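# Load two AA batteries into a remote control

## Task

Insert both AA batteries into the open battery compartment of the remote control. Each must have the correct polarity and be pressed fully home against its spring contact. The remote may be moved or repositioned to help.

## Robot and tools

Robot: two identical arms with parallel grippers, left_arm and right_arm. Their bases sit at about (+0.007, +0.325, +0.008) m for left_arm and (+0.003, -0.323, +0.010) m for right_arm. Two head cameras hang on a beam behind them.

Scene frame: the origin is at table-top height, halfway between the two bases, slightly in from the near table edge. +x points out over the table, +z points up, and +y points toward left_arm. Arm names do not match image left and right. Each gripper's fingers point along its own +z and open and close along its own y. The reported end_effector_position is the point between the finger pads, just under 1 cm behind the fingertips. Positions and quaternions (wxyz) in results are in the scene frame and can be off by a few centimetres, more when an arm is stretched out.

execute_actions(actions, cameras): actions is a list of actions. Each action is a list of up to 15 rows, one row per 1/30 s step. If an action has fewer rows, its last row is held to fill 15 steps. Every row holds 14 numbers in [-1, 1]: left_arm dx, dy, dz, rx, ry, rz, opening, then right_arm in the same order. Both arms always need their seven numbers. The six pose numbers are offsets, not absolute poses. They count from that arm's Hand target as it was when the action began and run along that Hand target's own axes. Every row in an action is measured from that same start, but the next action starts from the new Hand target, so sending the same offset again moves the arm further. Scale: 1.0 means 0.6 m or 180 degrees. rx, ry, rz form one rotation vector. Opening is absolute: +1 is fully open (about 87 mm between pads), +0.5 gives about 69 mm, 0 about 43 mm, -0.5 about 18 mm, and -1 is closed. An all-zero pose re-commands the current Hand target. A 0 opening is a real command, so resend the present opening to leave a gripper unchanged. An empty actions list returns camera images and the full state.

move(target, speed, blend, opening_speed, blocking, cameras): target is either one 14-number row or a list of up to 15 rows, laid out as above. Every row's offsets count from the Hand targets at the start of the move, not from the previous row. The path is a straight line and ignores obstacles and the other arm. speed is the top path speed in m/s, from 0.002 to 2.9, default 0.25; rotation is capped at twice that value in rad/s. speed can be one number or one per target. blend (m) rounds corners between listed targets; 0 means stop at each one. opening_speed (per second on the -1..+1 scale, at least 0.2) ramps the fingers gradually. A whole move is capped at 10 s. blocking=false returns early while the move continues. The result adds a move: line. done means the arm is at rest within 10 mm and 2 degrees of its target. Other endings are off_target, moving, held and fault. limits=paced means a pose was clipped; limits=held means a check withheld steps. Neither done nor off_target tells you whether the gripper is touching something. Faster moves lag and stray more and hit harder.

wait(seconds 0 to 10) lets the scene run on the last commands, and a running move keeps going. stop brakes a running move. zoom_image(camera, region [x0, y0, x1, y1]) enlarges part of a camera's newest image; pixels are counted from the top-left, with at most 504 per side. Cameras: cam_head_left, cam_head_right, cam_high, cam_low, cam_left_wrist, cam_right_wrist, each 896x504. read_manual gives licence texts only. finished_scene(scene) ends the current scene for good and takes that scene's number. Call it only once the batteries stay seated with the robot let go.

Result lines: Hand target is the last commanded pose after clipping, and the next offsets count from it. The gripper often rests short of it. Waiting does not help, but the next command, even all zeros, asks for it again. Tool commands lists the present gripper commands. grip_measured is finger position on the command scale. In Joint positions, the last number per arm is the same reading on a scale from 0 (closed) to 1 (open). Joint torques include the arm's own weight, have offsets and noise, and entries 1 to 3 wrap at ±28 N m. Joint velocities may say within noise. Motor temperatures are reported too.

Control behaviour: each step, commanded orientation is clipped to within 40 degrees of the measured one. Friction and gravity can leave the gripper low, short or tilted, and small moves may fail or drift sideways. Check the pose after each move and correct any tilt. To grip, command about 0.04 below the grip_measured value seen at first contact for full force, or less below for a lighter hold. An arm blocked by something keeps pushing; command its target back beyond the gripper to release the push.

Avoid: dropping the batteries or remote, knocking anything off the table, or setting anything down off it. Do not release parts that are still moving. Avoid fast impacts and strong pushes, especially on fixed or heavy things: the bar under the bases, the plate behind it (up to about 3 cm high) and the low rail. Never let the grippers, wrist cameras or arms press against each other; the clearance check does not guard gripper contact. Do not put strain on a wrist camera cable. Route paths around an arm's own base, not close past it. Avoid holding loads or stretched poses for long: at 75 °C a MOTOR HOT line appears, at 90 °C the arm folds and goes idle, and at 100 °C it collapses. Loose objects may occasionally be nudged by outside pushes.

Each tool is called after "Call:" as name(argument=value, ...) on one line, values as JSON.

## Session

Call:
execute_actions(actions=[])

Scene clock: 0.00 s.
left_arm: end_effector_position=(+0.3848, +0.3329, +0.0825) grip_measured=+0.997 end_effector_quat_wxyz=(+0.655, -0.081, +0.751, +0.007) | right_arm: end_effector_position=(+0.3684, -0.3258, +0.0672) grip_measured=+1.000 end_effector_quat_wxyz=(+0.605, +0.020, +0.795, -0.041)
Joint positions: left_arm=[0.009 1.545 0.23 1.196 -0.134 -0.142 0.999] | right_arm=[0.001 1.535 0.267 0.973 0.12 0.028 1]
Joint velocities: within noise
Joint torques (N m): no reading
Motor temperatures (°C): left_arm=[30 31 37 37 26 29 30] | right_arm=[27 36 38 40 30 30 29]
Heat: left arm: 37 °C; right arm: 40 °C.
Hand target: left_arm +0.3892, +0.3352, +0.0939; +0.668, -0.084, +0.739, +0.008 | right_arm +0.3747, -0.3274, +0.0789; +0.619, +0.023, +0.784, -0.042
Tool commands: left_gripper/opening=+1.0 right_gripper/opening=+1.0

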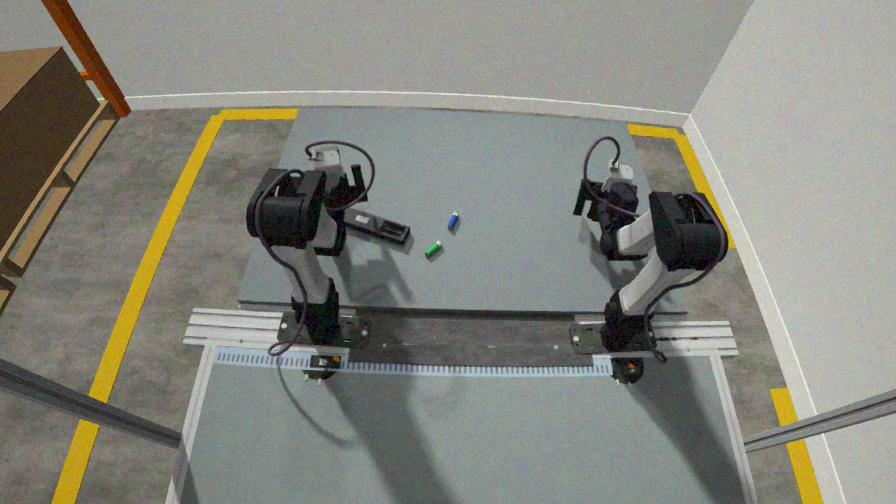

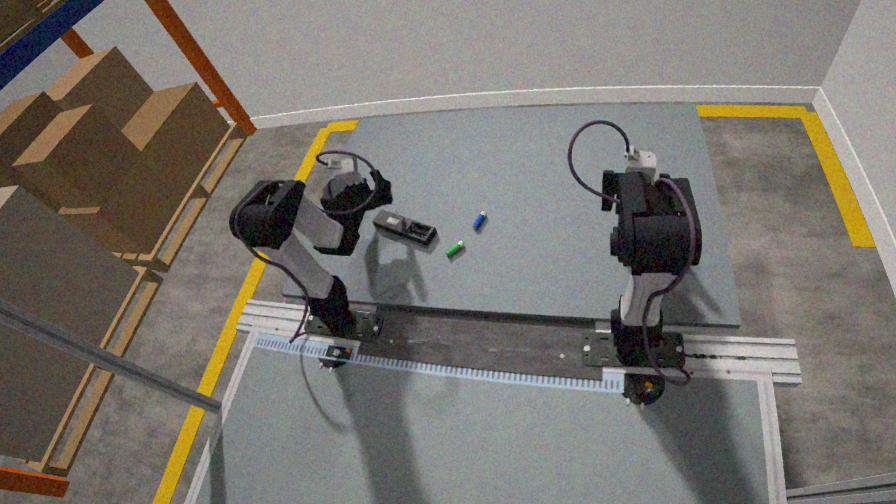

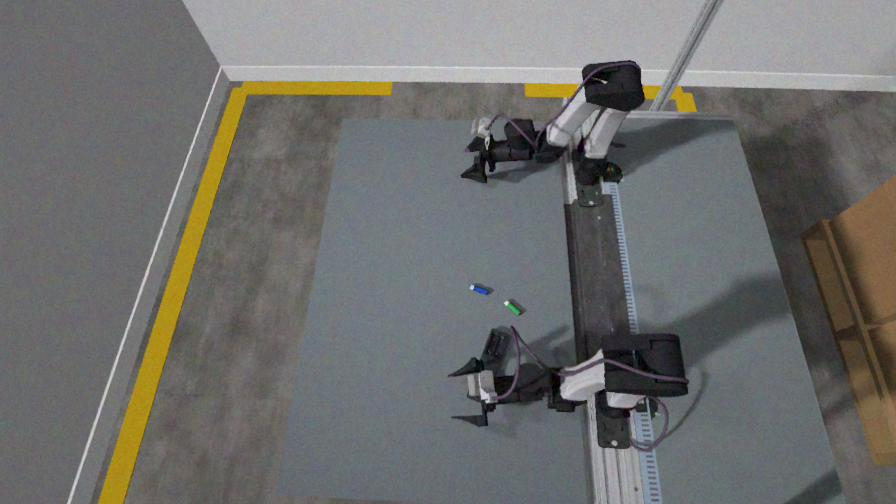

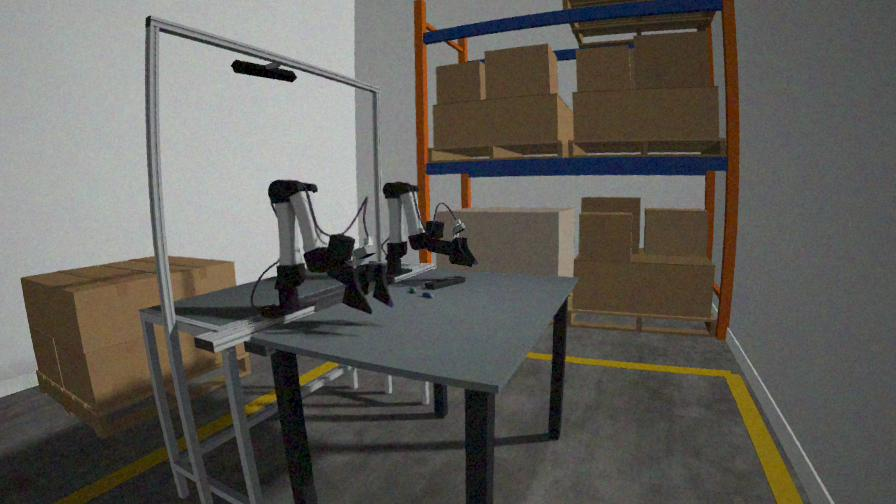

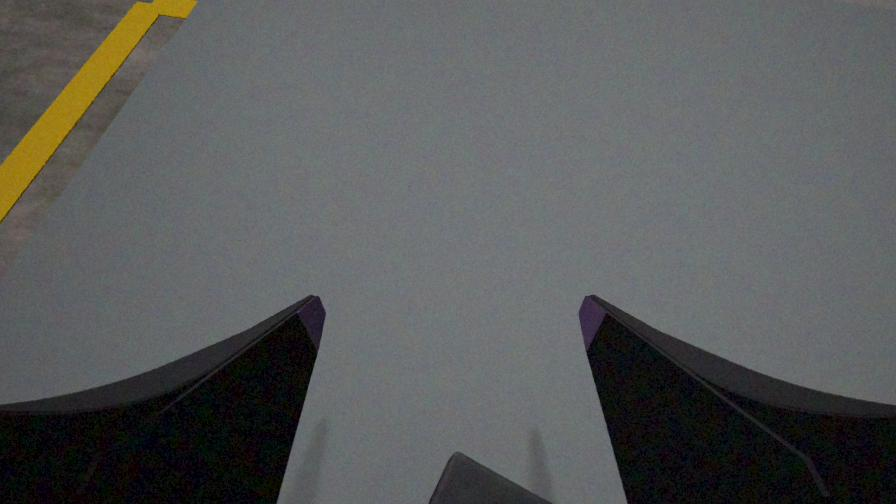

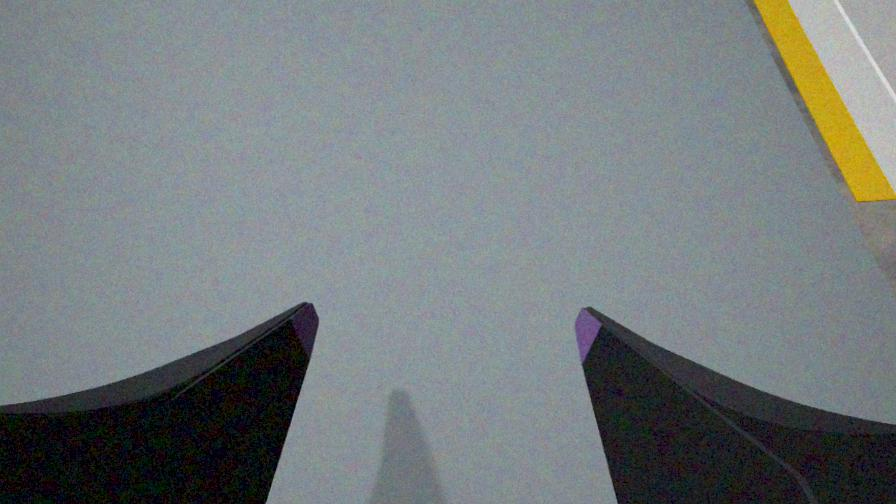

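Call:
zoom_image(camera="cam_head_left", region=[330, 190, 480, 274])

Call:
zoom_image(camera="cam_head_right", region=[360, 190, 510, 274])

Call:
zoom_image(camera="cam_high", region=[450, 270, 550, 370])

Scaled by 3.360 from the camera's 896x504 image, which has a finer 1280x720 frame.

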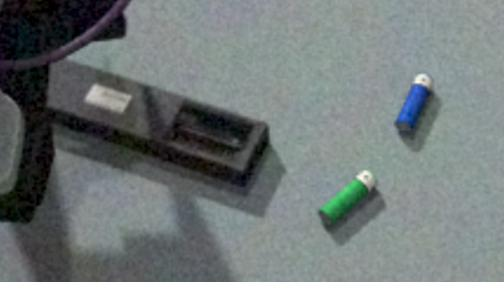

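Scaled by 3.360 from the camera's 896x504 image, which has a finer 1280x720 frame.

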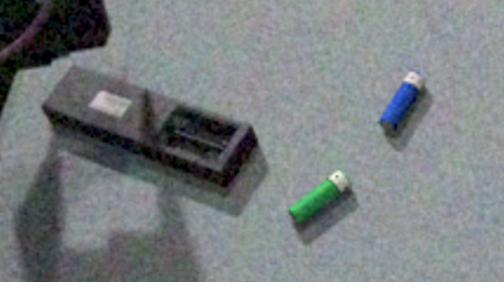

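Scaled by 5.040 from the camera's 896x504 image, which has a finer 1280x720 frame.

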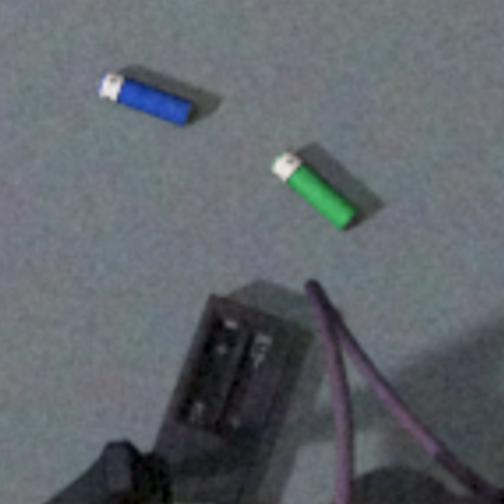

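Call:
move(target=[0.0028,-0.216,-0.2305,0.0281,0.1842,0.0468,1,0,0,0,0,0,0,1], cameras=["cam_left_wrist","cam_head_left"])

Scene clock: 52.43 s.
left_arm: end_effector_position=(+0.2647, +0.1903, +0.1078) grip_measured=+0.997 end_effector_quat_wxyz=(+0.419, +0.014, +0.908, -0.004) | right_arm: end_effector_position=(+0.3684, -0.3258, +0.0672) grip_measured=+1.000 end_effector_quat_wxyz=(+0.605, +0.020, +0.795, -0.041)
Joint positions: left_arm=[-0.688 1.056 0.667 -0.409 -0.506 -0.488 0.999] | right_arm=[0.001 1.535 0.267 0.973 0.12 0.028 1]
Joint torques (N m): left_arm=[-0.34 -1.94 9.25 1.61 -0.5 -0.19] | right_arm=[-0.14 -4.55 6.01 2.09 0.03 -0.06]
Motor temperatures (°C): left_arm=[30 33 40 43 26 29 30] | right_arm=[27 37 40 46 29 30 29]
Heat: left arm: 43 °C; right arm: 46 °C.
Hand target: left_arm +0.2701, +0.1901, +0.1202; +0.430, +0.000, +0.903, +0.000 | right_arm +0.3747, -0.3274, +0.0789; +0.619, +0.023, +0.784, -0.042
Off the commanded pose: left_arm 0.013 m, 2 deg | right_arm 0.013 m, 2 deg.
move: off_target (left_arm, right_arm)
camera_calibration:
cam_left_wrist: T_world_to_cam=[[-0.0222779, -0.999654, -0.0140177, 0.199238], [-0.99917, 0.0217843, 0.0344334, 0.275765], [-0.0341161, 0.0147732, -0.999309, 0.256194], [0, 0, 0, 1]] pos_world=[0.288715, 0.189377, 0.249315]
Images, in order (width x height): cam_head_left 896x504, cam_left_wrist 896x504.

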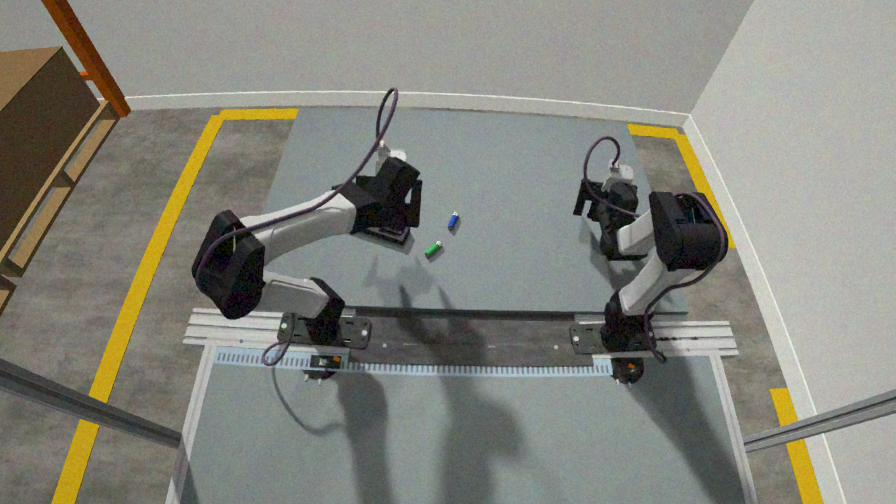

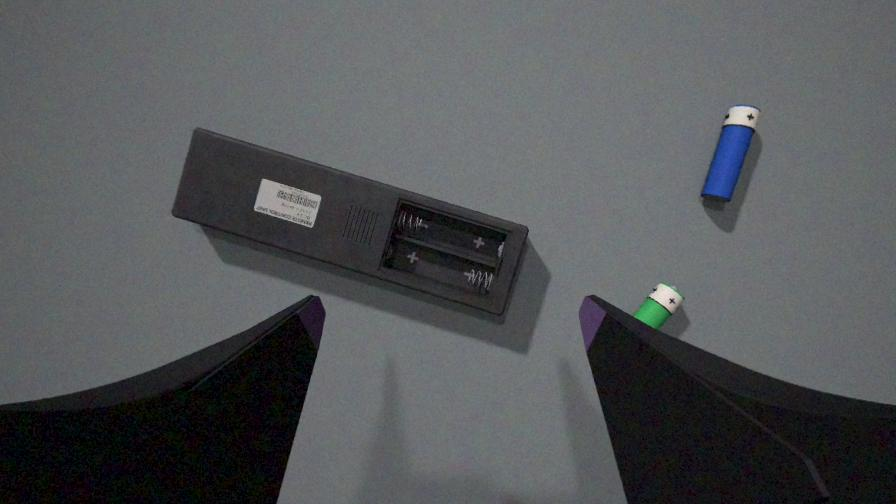

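Excellent view. Zoom on the bay.

Call:
zoom_image(camera="cam_left_wrist", region=[340, 170, 550, 330])

Call:
zoom_image(camera="cam_left_wrist", region=[600, 80, 800, 340])

Scaled by 2.400 from the camera's 896x504 image, which has a finer 1280x720 frame.

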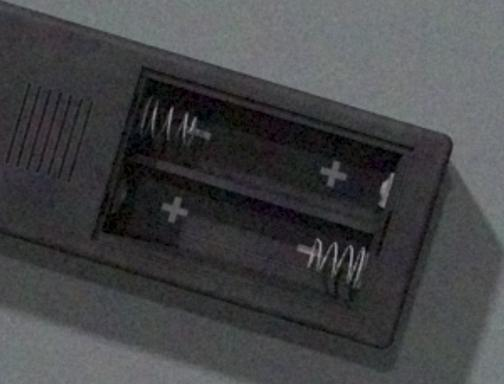

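Scaled by 1.938 from the camera's 896x504 image, which has a finer 1280x720 frame.

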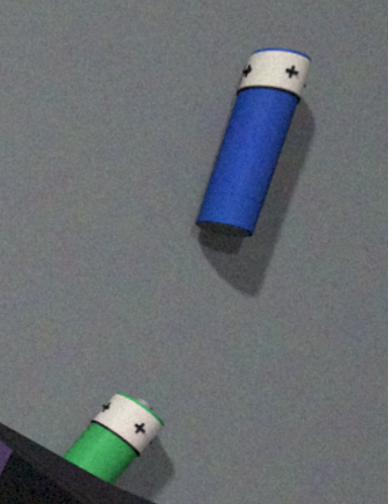

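Call:
move(target=[-0.0492,-0.2568,0.1143,0.0444,0.2808,0.0932,1,0,0,0,0,0,0,1], cameras=["cam_left_wrist","cam_head_left"])

Scene clock: 262.97 s.
left_arm: end_effector_position=(+0.3397, +0.0360, +0.0979) grip_measured=+0.997 end_effector_quat_wxyz=(+0.014, +0.153, +0.988, +0.002) | right_arm: end_effector_position=(+0.3684, -0.3258, +0.0672) grip_measured=+1.000 end_effector_quat_wxyz=(+0.605, +0.020, +0.795, -0.041)
Joint positions: left_arm=[-0.657 2.418 2.46 -1.552 -0.015 -0.378 0.999] | right_arm=[0.001 1.535 0.267 0.973 0.12 0.028 1]
Joint torques (N m): left_arm=[0.87 -10.84 7.82 0.36 0.21 0.11] | right_arm=[-0.17 -4.55 6.02 2.1 0.02 -0.08]
Motor temperatures (°C): left_arm=[29 29 54 38 27 28 29] | right_arm=[27 36 40 54 29 29 27]
Heat: left arm: 54 °C; right arm: 54 °C.
Hand target: left_arm +0.3420, +0.0361, +0.1000; +0.000, +0.156, +0.988, +0.000 | right_arm +0.3747, -0.3274, +0.0789; +0.619, +0.023, +0.784, -0.042
Off the commanded pose: left_arm 0.003 m, 2 deg | right_arm 0.013 m, 2 deg.
joint sent to its limit (left arm) — joint 4 (wrist pitch), lower limit. The joint targets are off in position, not in orientation.
move: off_target (right_arm)
camera_calibration:
cam_left_wrist: T_world_to_cam=[[-0.305757, -0.951903, -0.0198448, 0.141668], [-0.617012, 0.182228, 0.765564, 0.14719], [-0.725127, 0.246321, -0.643053, 0.442764], [0, 0, 0, 1]] pos_world=[0.455194, -0.00102997, 0.174848]
Images, in order (width x height): cam_head_left 896x504, cam_left_wrist 896x504.

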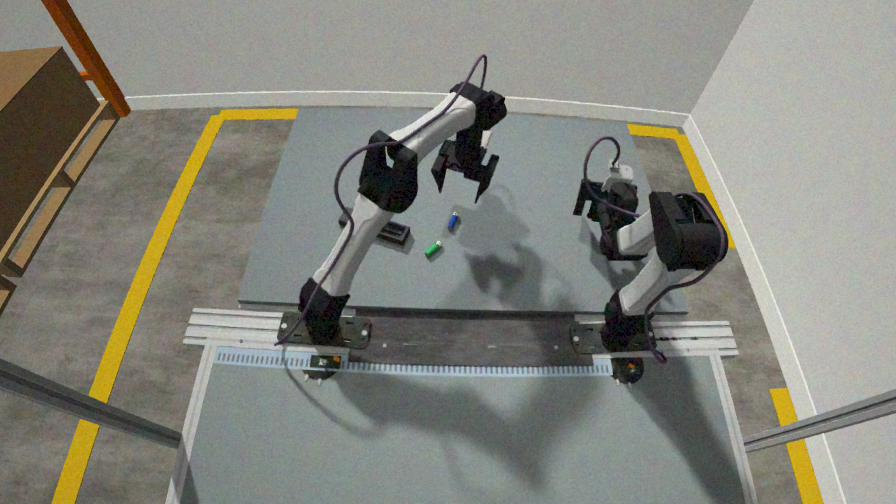

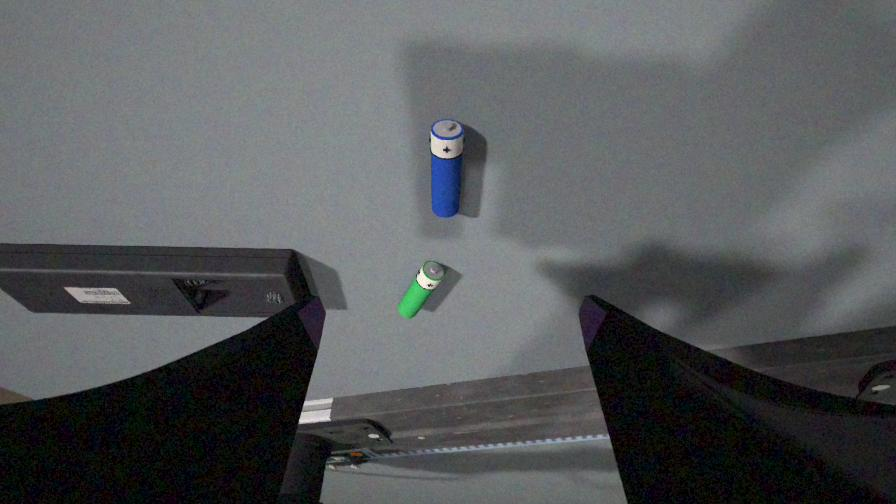

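Call:
zoom_image(camera="cam_left_wrist", region=[270, 270, 630, 470])

Scaled by 1.400 from the camera's 896x504 image, which has a finer 1280x720 frame.

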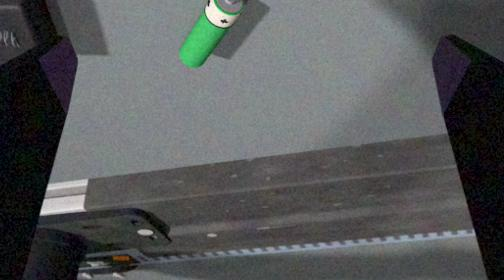

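Call:
move(target=[0.0055,0.006,0.0883,0,0,0,1,0,0,0,0,0,0,1], cameras=["cam_left_wrist"], speed=0.15)

Scene clock: 306.20 s.
left_arm: end_effector_position=(+0.3345, +0.0407, +0.0386) grip_measured=+0.997 end_effector_quat_wxyz=(-0.011, +0.156, +0.988, +0.017) | right_arm: end_effector_position=(+0.3684, -0.3258, +0.0672) grip_measured=+1.000 end_effector_quat_wxyz=(+0.605, +0.020, +0.795, -0.041)
Joint positions: left_arm=[-0.657 2.418 2.213 -1.363 -0.015 -0.373 0.999] | right_arm=[0.001 1.535 0.267 0.973 0.12 0.028 1]
Joint torques (N m): left_arm=[1.28 -14.08 4.78 0.62 0.22 0.11] | right_arm=[-0.18 -4.51 5.98 2.1 0.02 -0.06]
Motor temperatures (°C): left_arm=[29 41 52 35 27 28 29] | right_arm=[26 36 40 55 29 29 27]
Heat: left arm: 52 °C; right arm: 55 °C.
Hand target: left_arm +0.3400, +0.0404, +0.0470; +0.000, +0.156, +0.988, +0.000 | right_arm +0.3747, -0.3274, +0.0789; +0.619, +0.023, +0.784, -0.042
Off the commanded pose: left_arm 0.010 m, 2 deg | right_arm 0.013 m, 2 deg.
move: off_target (right_arm)
camera_calibration:
cam_left_wrist: T_world_to_cam=[[-0.312076, -0.949181, -0.0407828, 0.146128], [-0.581104, 0.156745, 0.798592, 0.176296], [-0.751616, 0.272921, -0.600489, 0.405788], [0, 0, 0, 1]] pos_world=[0.453046, 0.000319989, 0.108843]
Images, in order (width x height): cam_left_wrist 896x504.

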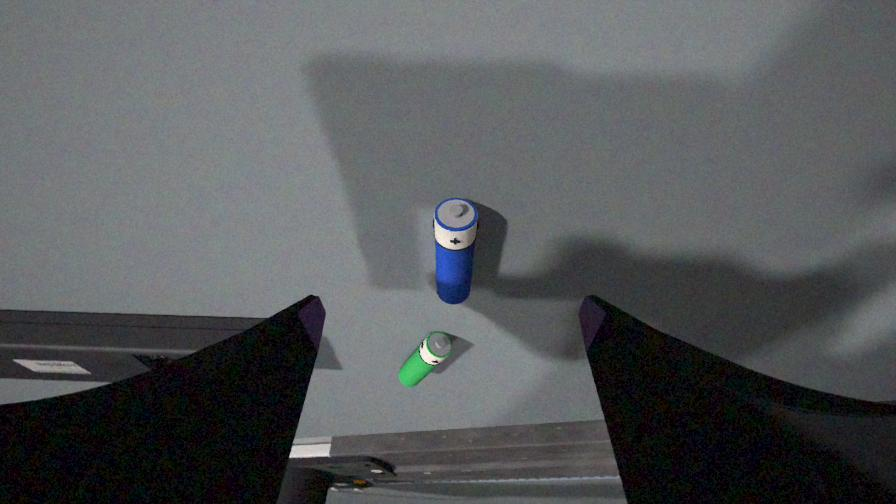

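Call:
move(target=[0.0035,0,0.0377,0,0,0,1,0,0,0,0,0,0,1], cameras=["cam_left_wrist"], speed=0.1)

Scene clock: 328.97 s.
left_arm: end_effector_position=(+0.3318, +0.0431, +0.0128) grip_measured=+0.997 end_effector_quat_wxyz=(-0.014, +0.156, +0.987, +0.019) | right_arm: end_effector_position=(+0.3684, -0.3258, +0.0672) grip_measured=+1.000 end_effector_quat_wxyz=(+0.605, +0.020, +0.795, -0.041)
Joint positions: left_arm=[-0.657 2.418 2.109 -1.267 -0.015 -0.373 0.999] | right_arm=[0.001 1.535 0.267 0.973 0.12 0.028 1]
Joint torques (N m): left_arm=[1.18 -14.71 4.98 0.63 0.2 0.11] | right_arm=[-0.2 -4.51 6.01 2.09 0.03 -0.07]
Motor temperatures (°C): left_arm=[29 49 49 34 26 28 29] | right_arm=[26 36 40 56 28 29 27]
Heat: left arm: 49 °C; right arm: 56 °C.
Hand target: left_arm +0.3379, +0.0411, +0.0244; +0.000, +0.156, +0.988, +0.000 | right_arm +0.3747, -0.3274, +0.0789; +0.619, +0.023, +0.784, -0.042
Off the commanded pose: left_arm 0.013 m, 3 deg | right_arm 0.013 m, 2 deg.
move: off_target (left_arm, right_arm)
camera_calibration:
cam_left_wrist: T_world_to_cam=[[-0.31234, -0.948952, -0.0439793, 0.146596], [-0.575574, 0.152209, 0.803459, 0.19323], [-0.75575, 0.276266, -0.593733, 0.388664], [0, 0, 0, 1]] pos_world=[0.450738, 0.00232644, 0.0819575]
Images, in order (width x height): cam_left_wrist 896x504.

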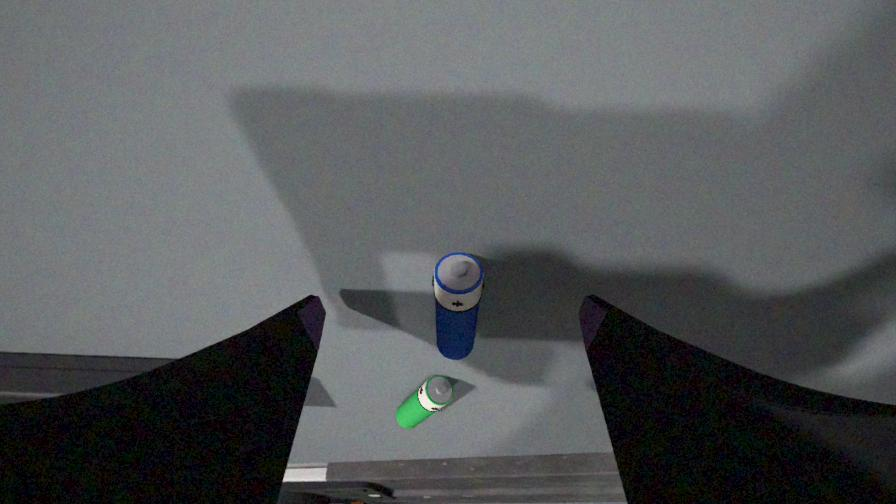

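Call:
move(target=[0.005,0,0.0067,0,0,0,1,0,0,0,0,0,0,1], cameras=["cam_left_wrist"], speed=0.05)

Scene clock: 349.07 s.
left_arm: end_effector_position=(+0.3296, +0.0444, +0.0086) grip_measured=+0.997 end_effector_quat_wxyz=(-0.022, +0.152, +0.988, +0.012) | right_arm: end_effector_position=(+0.3684, -0.3258, +0.0672) grip_measured=+1.000 end_effector_quat_wxyz=(+0.605, +0.020, +0.795, -0.041)
Joint positions: left_arm=[-0.649 2.415 2.085 -1.252 0.005 -0.373 0.999] | right_arm=[0.001 1.535 0.267 0.973 0.12 0.028 1]
Joint torques (N m): left_arm=[0.92 -15.39 3.89 0.74 -0.01 0.06] | right_arm=[-0.16 -4.53 6 2.1 0.02 -0.07]
Motor temperatures (°C): left_arm=[29 55 48 34 26 28 29] | right_arm=[26 36 40 56 28 29 27]
Heat: left arm: 55 °C; right arm: 56 °C.
Hand target: left_arm +0.3351, +0.0420, +0.0203; +0.000, +0.156, +0.988, +0.000 | right_arm +0.3747, -0.3274, +0.0789; +0.619, +0.023, +0.784, -0.042
Off the commanded pose: left_arm 0.013 m, 3 deg | right_arm 0.013 m, 2 deg.
move: off_target (left_arm, right_arm)
camera_calibration:
cam_left_wrist: T_world_to_cam=[[-0.304738, -0.952045, -0.0273056, 0.144483], [-0.562681, 0.156828, 0.811662, 0.190585], [-0.768456, 0.262708, -0.583489, 0.388883], [0, 0, 0, 1]] pos_world=[0.450108, 0.00550278, 0.0761639]
Images, in order (width x height): cam_left_wrist 896x504.

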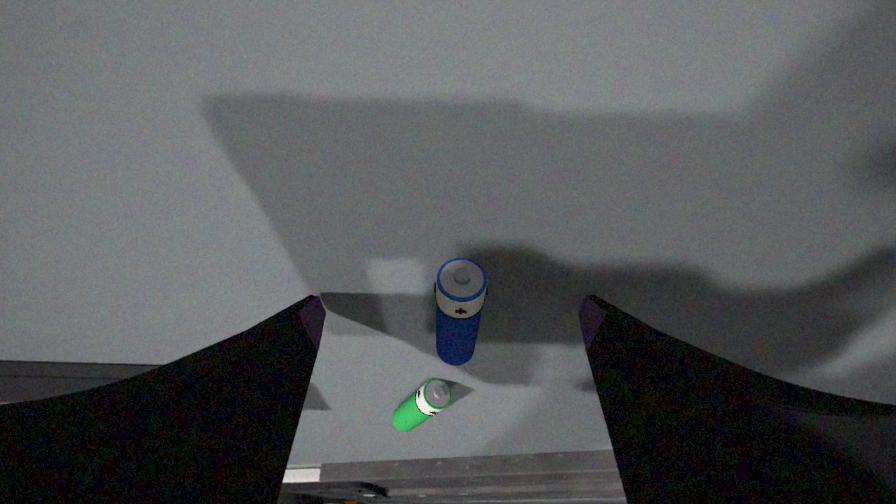

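Call:
move(target=[[0,0,-0.005,0,-0.016,0,1,0,0,0,0,0,0,1],[0,0,-0.005,0,-0.016,0,-0.5,0,0,0,0,0,0,1]], cameras=["cam_left_wrist"], speed=0.05, opening_speed=0.8)

Scene clock: 366.43 s.
left_arm: end_effector_position=(+0.3273, +0.0429, +0.0083) grip_measured=-0.500 end_effector_quat_wxyz=(-0.005, +0.155, +0.988, +0.001) | right_arm: end_effector_position=(+0.3684, -0.3258, +0.0672) grip_measured=+1.000 end_effector_quat_wxyz=(+0.605, +0.020, +0.795, -0.041)
Joint positions: left_arm=[-0.655 2.361 1.994 -1.175 0.005 -0.373 0.25] | right_arm=[0.001 1.535 0.267 0.973 0.12 0.028 1]
Joint torques (N m): left_arm=[0.16 -15.71 4.22 0.77 -0.17 0.01] | right_arm=[-0.17 -4.55 6.02 2.1 0.02 -0.07]
Motor temperatures (°C): left_arm=[29 66 46 33 26 28 29] | right_arm=[26 36 40 57 28 29 27]
Heat: left arm: 66 °C; right arm: 57 °C.
Hand target: left_arm +0.3351, +0.0421, +0.0233; +0.025, +0.156, +0.987, -0.004 | right_arm +0.3747, -0.3274, +0.0789; +0.619, +0.023, +0.784, -0.042
Off the commanded pose: left_arm 0.017 m, 3 deg | right_arm 0.013 m, 2 deg.
move: off_target (left_arm, right_arm); target 2's new opening was sent with left_arm's hand 0.016 m and 3 deg from that target
camera_calibration:
cam_left_wrist: T_world_to_cam=[[-0.310068, -0.95063, -0.0126679, 0.143875], [-0.586573, 0.180803, 0.789457, 0.19684], [-0.748191, 0.252216, -0.613675, 0.381426], [0, 0, 0, 1]] pos_world=[0.445452, 0.00498033, 0.0804971]
Images, in order (width x height): cam_left_wrist 896x504.

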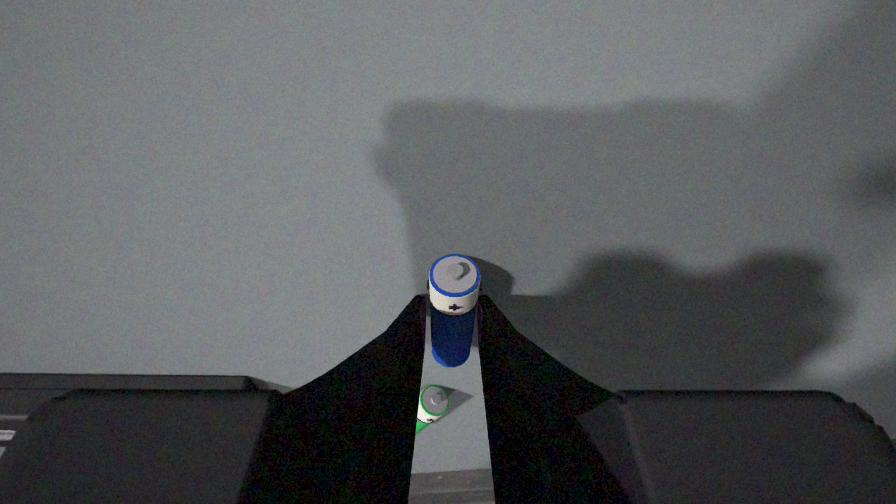

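Call:
move(target=[[0,0,-0.0075,0,0,0,-0.5,0,0,0,0,0,0,1],[0,0,-0.0075,0,0,0,-0.68,0,0,0,0,0,0,1]], cameras=["cam_left_wrist"], speed=0.05, opening_speed=0.5)

Scene clock: 373.27 s.
left_arm: end_effector_position=(+0.3273, +0.0429, +0.0083) grip_measured=-0.603 end_effector_quat_wxyz=(-0.005, +0.155, +0.988, +0.001) | right_arm: end_effector_position=(+0.3684, -0.3258, +0.0672) grip_measured=+1.000 end_effector_quat_wxyz=(+0.605, +0.020, +0.795, -0.041)
Joint positions: left_arm=[-0.655 2.361 1.994 -1.175 0.005 -0.373 0.198] | right_arm=[0.001 1.535 0.267 0.973 0.12 0.028 1]
Joint torques (N m): left_arm=[0.25 -16.05 4.97 0.61 -0.16 0.02] | right_arm=[-0.17 -4.52 6.01 2.1 0.02 -0.06]
Motor temperatures (°C): left_arm=[29 65 46 33 26 28 29] | right_arm=[26 35 40 57 28 29 27]
Heat: left arm: 65 °C; right arm: 57 °C.
Hand target: left_arm +0.3349, +0.0421, +0.0278; +0.025, +0.156, +0.987, -0.004 | right_arm +0.3747, -0.3274, +0.0789; +0.619, +0.023, +0.784, -0.042
Off the commanded pose: left_arm 0.021 m, 3 deg | right_arm 0.013 m, 2 deg.
move: off_target (left_arm, right_arm); target 2's new opening was sent with left_arm's hand 0.021 m and 3 deg from that target
camera_calibration:
cam_left_wrist: T_world_to_cam=[[-0.310068, -0.95063, -0.0126679, 0.143875], [-0.586573, 0.180803, 0.789457, 0.19684], [-0.748191, 0.252216, -0.613675, 0.381426], [0, 0, 0, 1]] pos_world=[0.445452, 0.00498033, 0.0804971]
Images, in order (width x height): cam_left_wrist 896x504.

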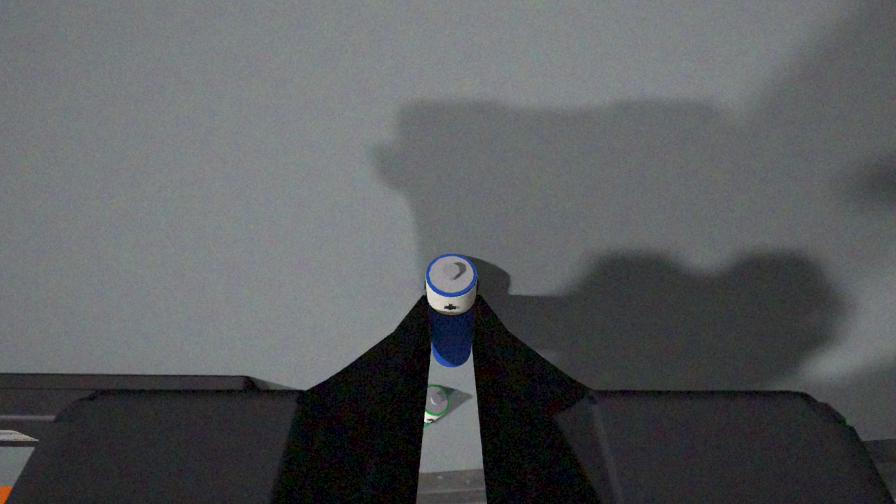

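Call:
move(target=[[0.0318,0.0055,-0.1017,0,0,0,-0.68,0,0,0,0,0,0,1],[0.165,0.2027,-0.1787,-0.0909,-0.0659,-0.493,-0.68,0,0,0,0,0,0,1]], cameras=["cam_left_wrist","cam_head_left"], speed=0.15, blend=0.03)

Scene clock: 403.73 s.
left_arm: end_effector_position=(+0.2733, +0.1787, +0.1161) grip_measured=-0.603 end_effector_quat_wxyz=(+0.106, -0.569, +0.810, +0.097) | right_arm: end_effector_position=(+0.3684, -0.3258, +0.0672) grip_measured=+1.000 end_effector_quat_wxyz=(+0.605, +0.020, +0.795, -0.041)
Joint positions: left_arm=[-0.491 1.694 1.446 -1.374 -0.265 -1.757 0.198] | right_arm=[0.001 1.535 0.267 0.973 0.12 0.028 1]
Joint torques (N m): left_arm=[1.14 -10.41 4.77 -0.02 -0.51 -0.18] | right_arm=[-0.16 -4.51 6 2.1 0.03 -0.07]
Motor temperatures (°C): left_arm=[29 67 45 33 26 28 30] | right_arm=[26 35 40 58 28 29 27]
Heat: left arm: 67 °C; right arm: 58 °C.
Hand target: left_arm +0.2733, +0.1900, +0.1299; +0.126, -0.581, +0.799, +0.092 | right_arm +0.3747, -0.3274, +0.0789; +0.619, +0.023, +0.784, -0.042
Off the commanded pose: left_arm 0.018 m, 3 deg | right_arm 0.013 m, 2 deg.
move: off_target (left_arm, right_arm)
camera_calibration:
cam_left_wrist: T_world_to_cam=[[0.941405, -0.333775, -0.0484835, -0.19044], [-0.246665, -0.779376, 0.575959, 0.158969], [-0.230028, -0.530252, -0.816039, 0.394646], [0, 0, 0, 1]] pos_world=[0.309273, 0.269595, 0.221254]
Images, in order (width x height): cam_head_left 896x504, cam_left_wrist 896x504.

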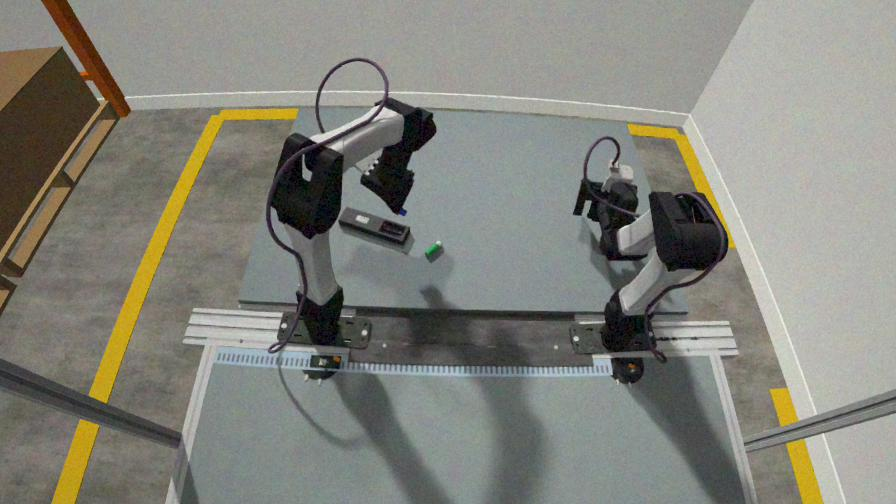

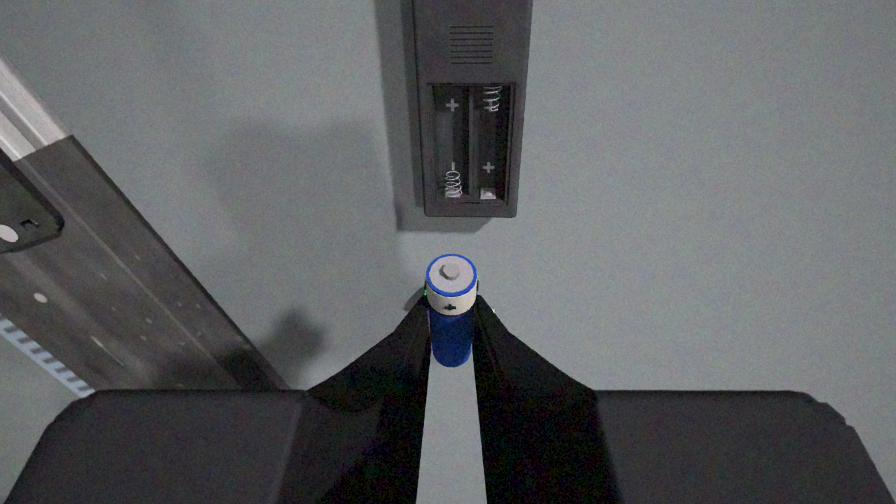

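Call:
zoom_image(camera="cam_left_wrist", region=[390, 60, 550, 230])

Scaled by 2.965 from the camera's 896x504 image, which has a finer 1280x720 frame.

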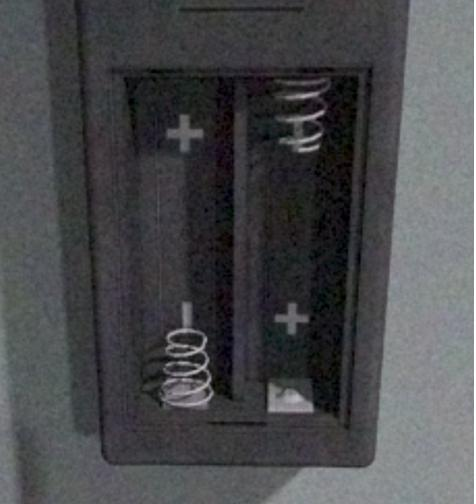

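Call:
zoom_image(camera="cam_head_left", region=[335, 200, 425, 250])

Scaled by 5.600 from the camera's 896x504 image, which has a finer 1280x720 frame.

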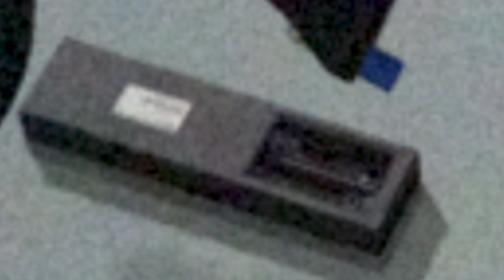

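Call:
move(target=[-0.0267,0.0067,0.0978,0.0044,-0.0669,-0.0102,-0.68,0,0,0,0,0,0,1], cameras=["cam_left_wrist"], speed=0.12)

Scene clock: 491.53 s.
left_arm: end_effector_position=(+0.2748, +0.2192, +0.0698) grip_measured=-0.603 end_effector_quat_wxyz=(+0.190, -0.574, +0.781, +0.155) | right_arm: end_effector_position=(+0.3684, -0.3258, +0.0672) grip_measured=+1.000 end_effector_quat_wxyz=(+0.605, +0.020, +0.795, -0.041)
Joint positions: left_arm=[-0.496 1.692 1.233 -1.218 -0.468 -1.826 0.198] | right_arm=[0.001 1.535 0.267 0.973 0.12 0.028 1]
Joint torques (N m): left_arm=[-0.32 -8.98 4.55 0.16 -0.64 -0.17] | right_arm=[-0.16 -4.55 6 2.09 0.02 -0.07]
Motor temperatures (°C): left_arm=[28 56 46 31 27 28 31] | right_arm=[26 35 40 59 28 29 27]
Heat: left arm: 56 °C; right arm: 59 °C.
Hand target: left_arm +0.2798, +0.2230, +0.0791; +0.215, -0.580, +0.772, +0.145 | right_arm +0.3747, -0.3274, +0.0789; +0.619, +0.023, +0.784, -0.042
Off the commanded pose: left_arm 0.011 m, 3 deg | right_arm 0.013 m, 2 deg.
move: off_target (left_arm, right_arm)
camera_calibration:
cam_left_wrist: T_world_to_cam=[[0.956113, -0.290759, -0.0361418, -0.194889], [-0.253975, -0.883953, 0.392586, 0.255305], [-0.146096, -0.366178, -0.919005, 0.326803], [0, 0, 0, 1]] pos_world=[0.298921, 0.28868, 0.193061]
Images, in order (width x height): cam_left_wrist 896x504.

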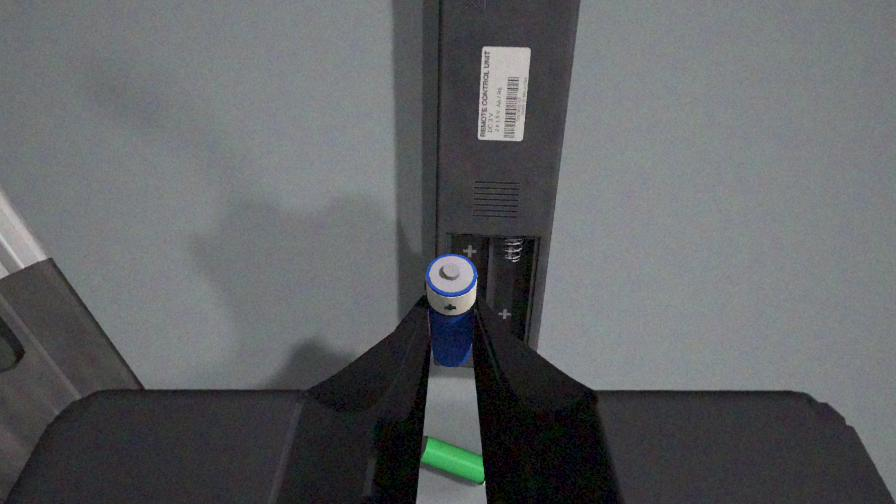

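Call:
move(target=[0.0353,-0.0092,0.044,0.011,0,0,-0.68,0,0,0,0,0,0,1], cameras=["cam_left_wrist", "cam_head_left"], speed=0.08)

Call:
zoom_image(camera="cam_left_wrist", region=[380, 200, 580, 400])

Call:
zoom_image(camera="cam_head_left", region=[335, 180, 435, 250])

Scene clock: 507.03 s.
left_arm: end_effector_position=(+0.2803, +0.2118, +0.0454) grip_measured=-0.603 end_effector_quat_wxyz=(+0.207, -0.574, +0.782, +0.128) | right_arm: end_effector_position=(+0.3684, -0.3258, +0.0672) grip_measured=+1.000 end_effector_quat_wxyz=(+0.605, +0.020, +0.795, -0.041)
Joint positions: left_arm=[-0.514 1.692 1.135 -1.059 -0.477 -1.829 0.198] | right_arm=[0.001 1.535 0.267 0.973 0.12 0.028 1]
Joint torques (N m): left_arm=[-0.25 -6.2 4.56 0.34 -0.65 -0.17] | right_arm=[-0.2 -4.53 5.98 2.1 0.02 -0.07]
Motor temperatures (°C): left_arm=[28 53 46 31 27 28 31] | right_arm=[26 35 40 59 28 29 27]
Heat: left arm: 53 °C; right arm: 59 °C.
Hand target: left_arm +0.2844, +0.2162, +0.0458; +0.225, -0.576, +0.775, +0.132 | right_arm +0.3747, -0.3274, +0.0789; +0.619, +0.023, +0.784, -0.042
Off the commanded pose: left_arm 0.006 m, 2 deg | right_arm 0.013 m, 2 deg.
move: off_target (right_arm)
camera_calibration:
cam_left_wrist: T_world_to_cam=[[0.951156, -0.307645, 0.0256121, -0.201106], [-0.291938, -0.869411, 0.398619, 0.266936], [-0.100366, -0.386626, -0.916759, 0.293941], [0, 0, 0, 1]] pos_world=[0.298714, 0.283853, 0.168218]
Images, in order (width x height): cam_head_left 896x504, cam_left_wrist 896x504.

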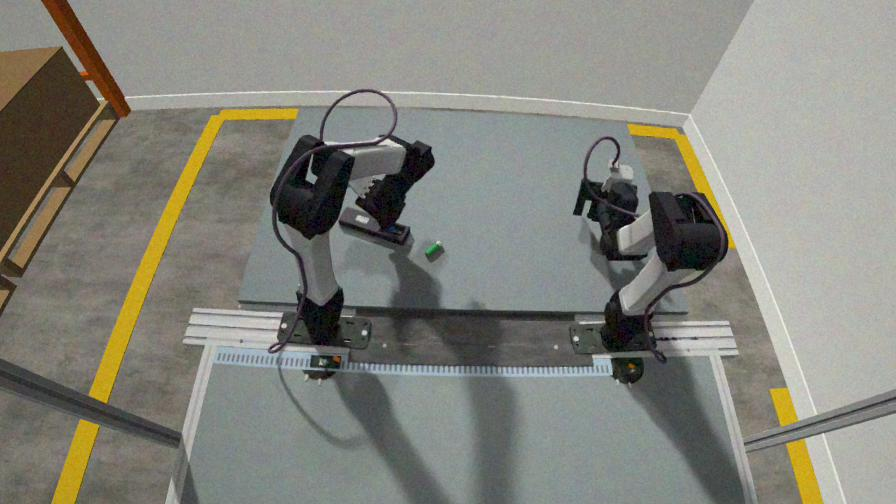

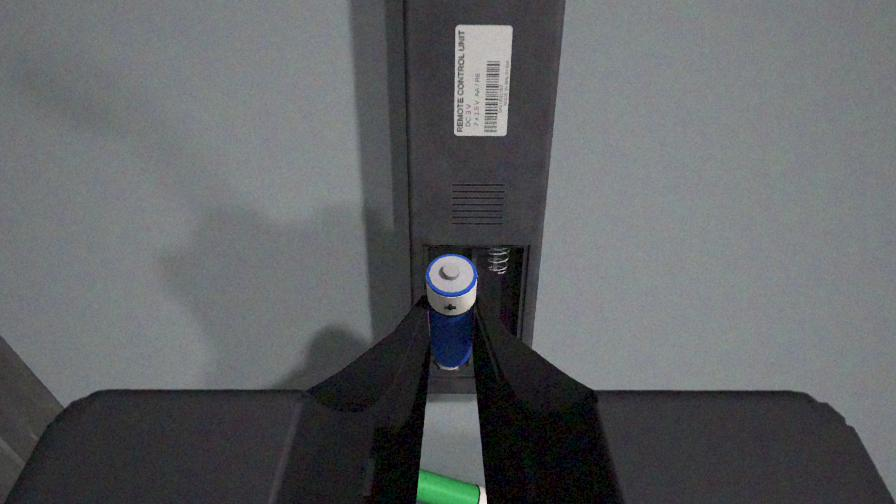

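Scaled by 2.520 from the camera's 896x504 image, which has a finer 1280x720 frame.

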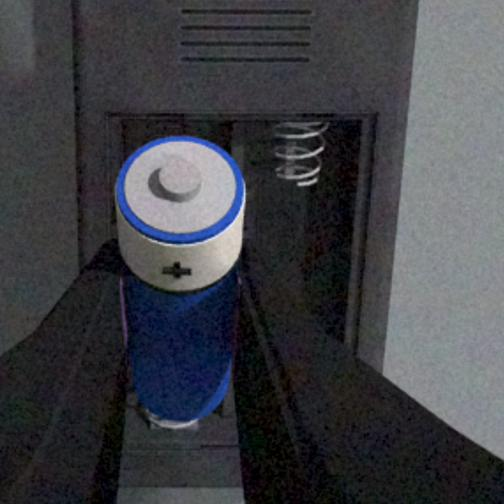

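Scaled by 5.040 from the camera's 896x504 image, which has a finer 1280x720 frame.

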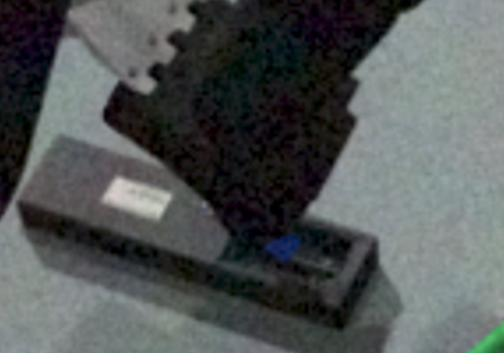

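Call:
move(target=[0.0114,0.0012,0.0197,0,0,0,-0.68,0,0,0,0,0,0,1], cameras=["cam_left_wrist"], speed=0.05)

Call:
zoom_image(camera="cam_left_wrist", region=[380, 200, 580, 400])

Scene clock: 523.23 s.
left_arm: end_effector_position=(+0.2806, +0.2118, +0.0333) grip_measured=-0.603 end_effector_quat_wxyz=(+0.208, -0.574, +0.782, +0.126) | right_arm: end_effector_position=(+0.3684, -0.3258, +0.0672) grip_measured=+1.000 end_effector_quat_wxyz=(+0.605, +0.020, +0.795, -0.041)
Joint positions: left_arm=[-0.514 1.706 1.1 -1.005 -0.477 -1.829 0.198] | right_arm=[0.001 1.535 0.267 0.973 0.12 0.028 1]
Joint torques (N m): left_arm=[-0.34 -5.75 4.53 0.36 -0.66 -0.15] | right_arm=[-0.18 -4.53 6.01 2.11 0.03 -0.06]
Motor temperatures (°C): left_arm=[28 49 45 31 27 28 31] | right_arm=[26 35 40 60 28 29 27]
Heat: left arm: 49 °C; right arm: 60 °C.
Hand target: left_arm +0.2843, +0.2162, +0.0321; +0.225, -0.576, +0.775, +0.132 | right_arm +0.3747, -0.3274, +0.0789; +0.619, +0.023, +0.784, -0.042
Off the commanded pose: left_arm 0.006 m, 2 deg | right_arm 0.013 m, 2 deg.
move: off_target (right_arm)
camera_calibration:
cam_left_wrist: T_world_to_cam=[[0.951008, -0.307642, 0.030675, -0.201172], [-0.293824, -0.868483, 0.399255, 0.272172], [-0.0961868, -0.388708, -0.916327, 0.282116], [0, 0, 0, 1]] pos_world=[0.298422, 0.284149, 0.156015]
Images, in order (width x height): cam_left_wrist 896x504.

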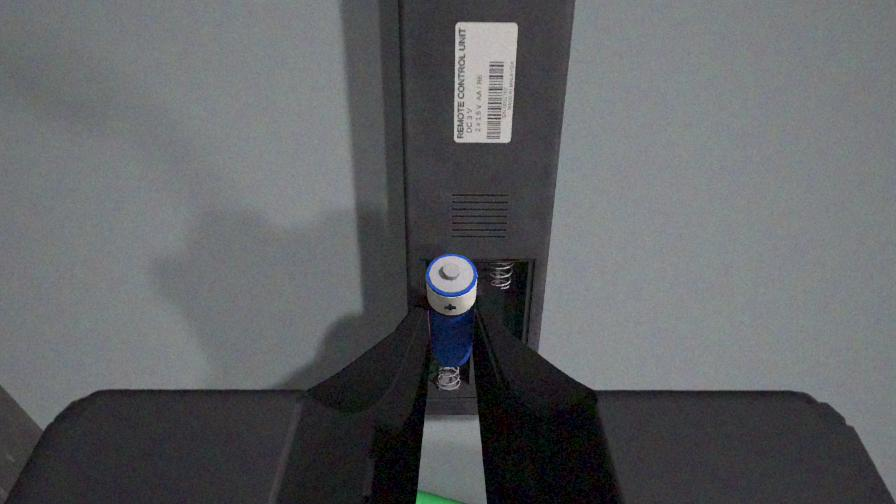

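Scaled by 2.520 from the camera's 896x504 image, which has a finer 1280x720 frame.

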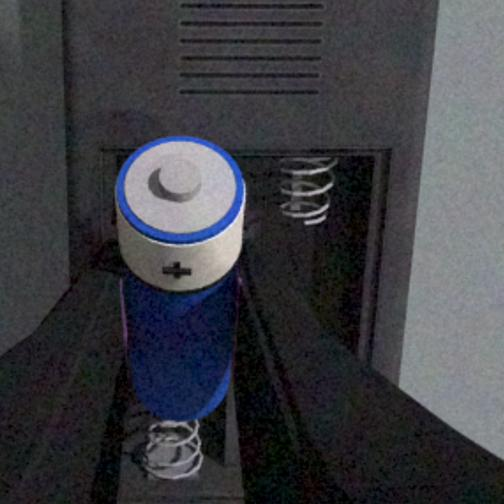

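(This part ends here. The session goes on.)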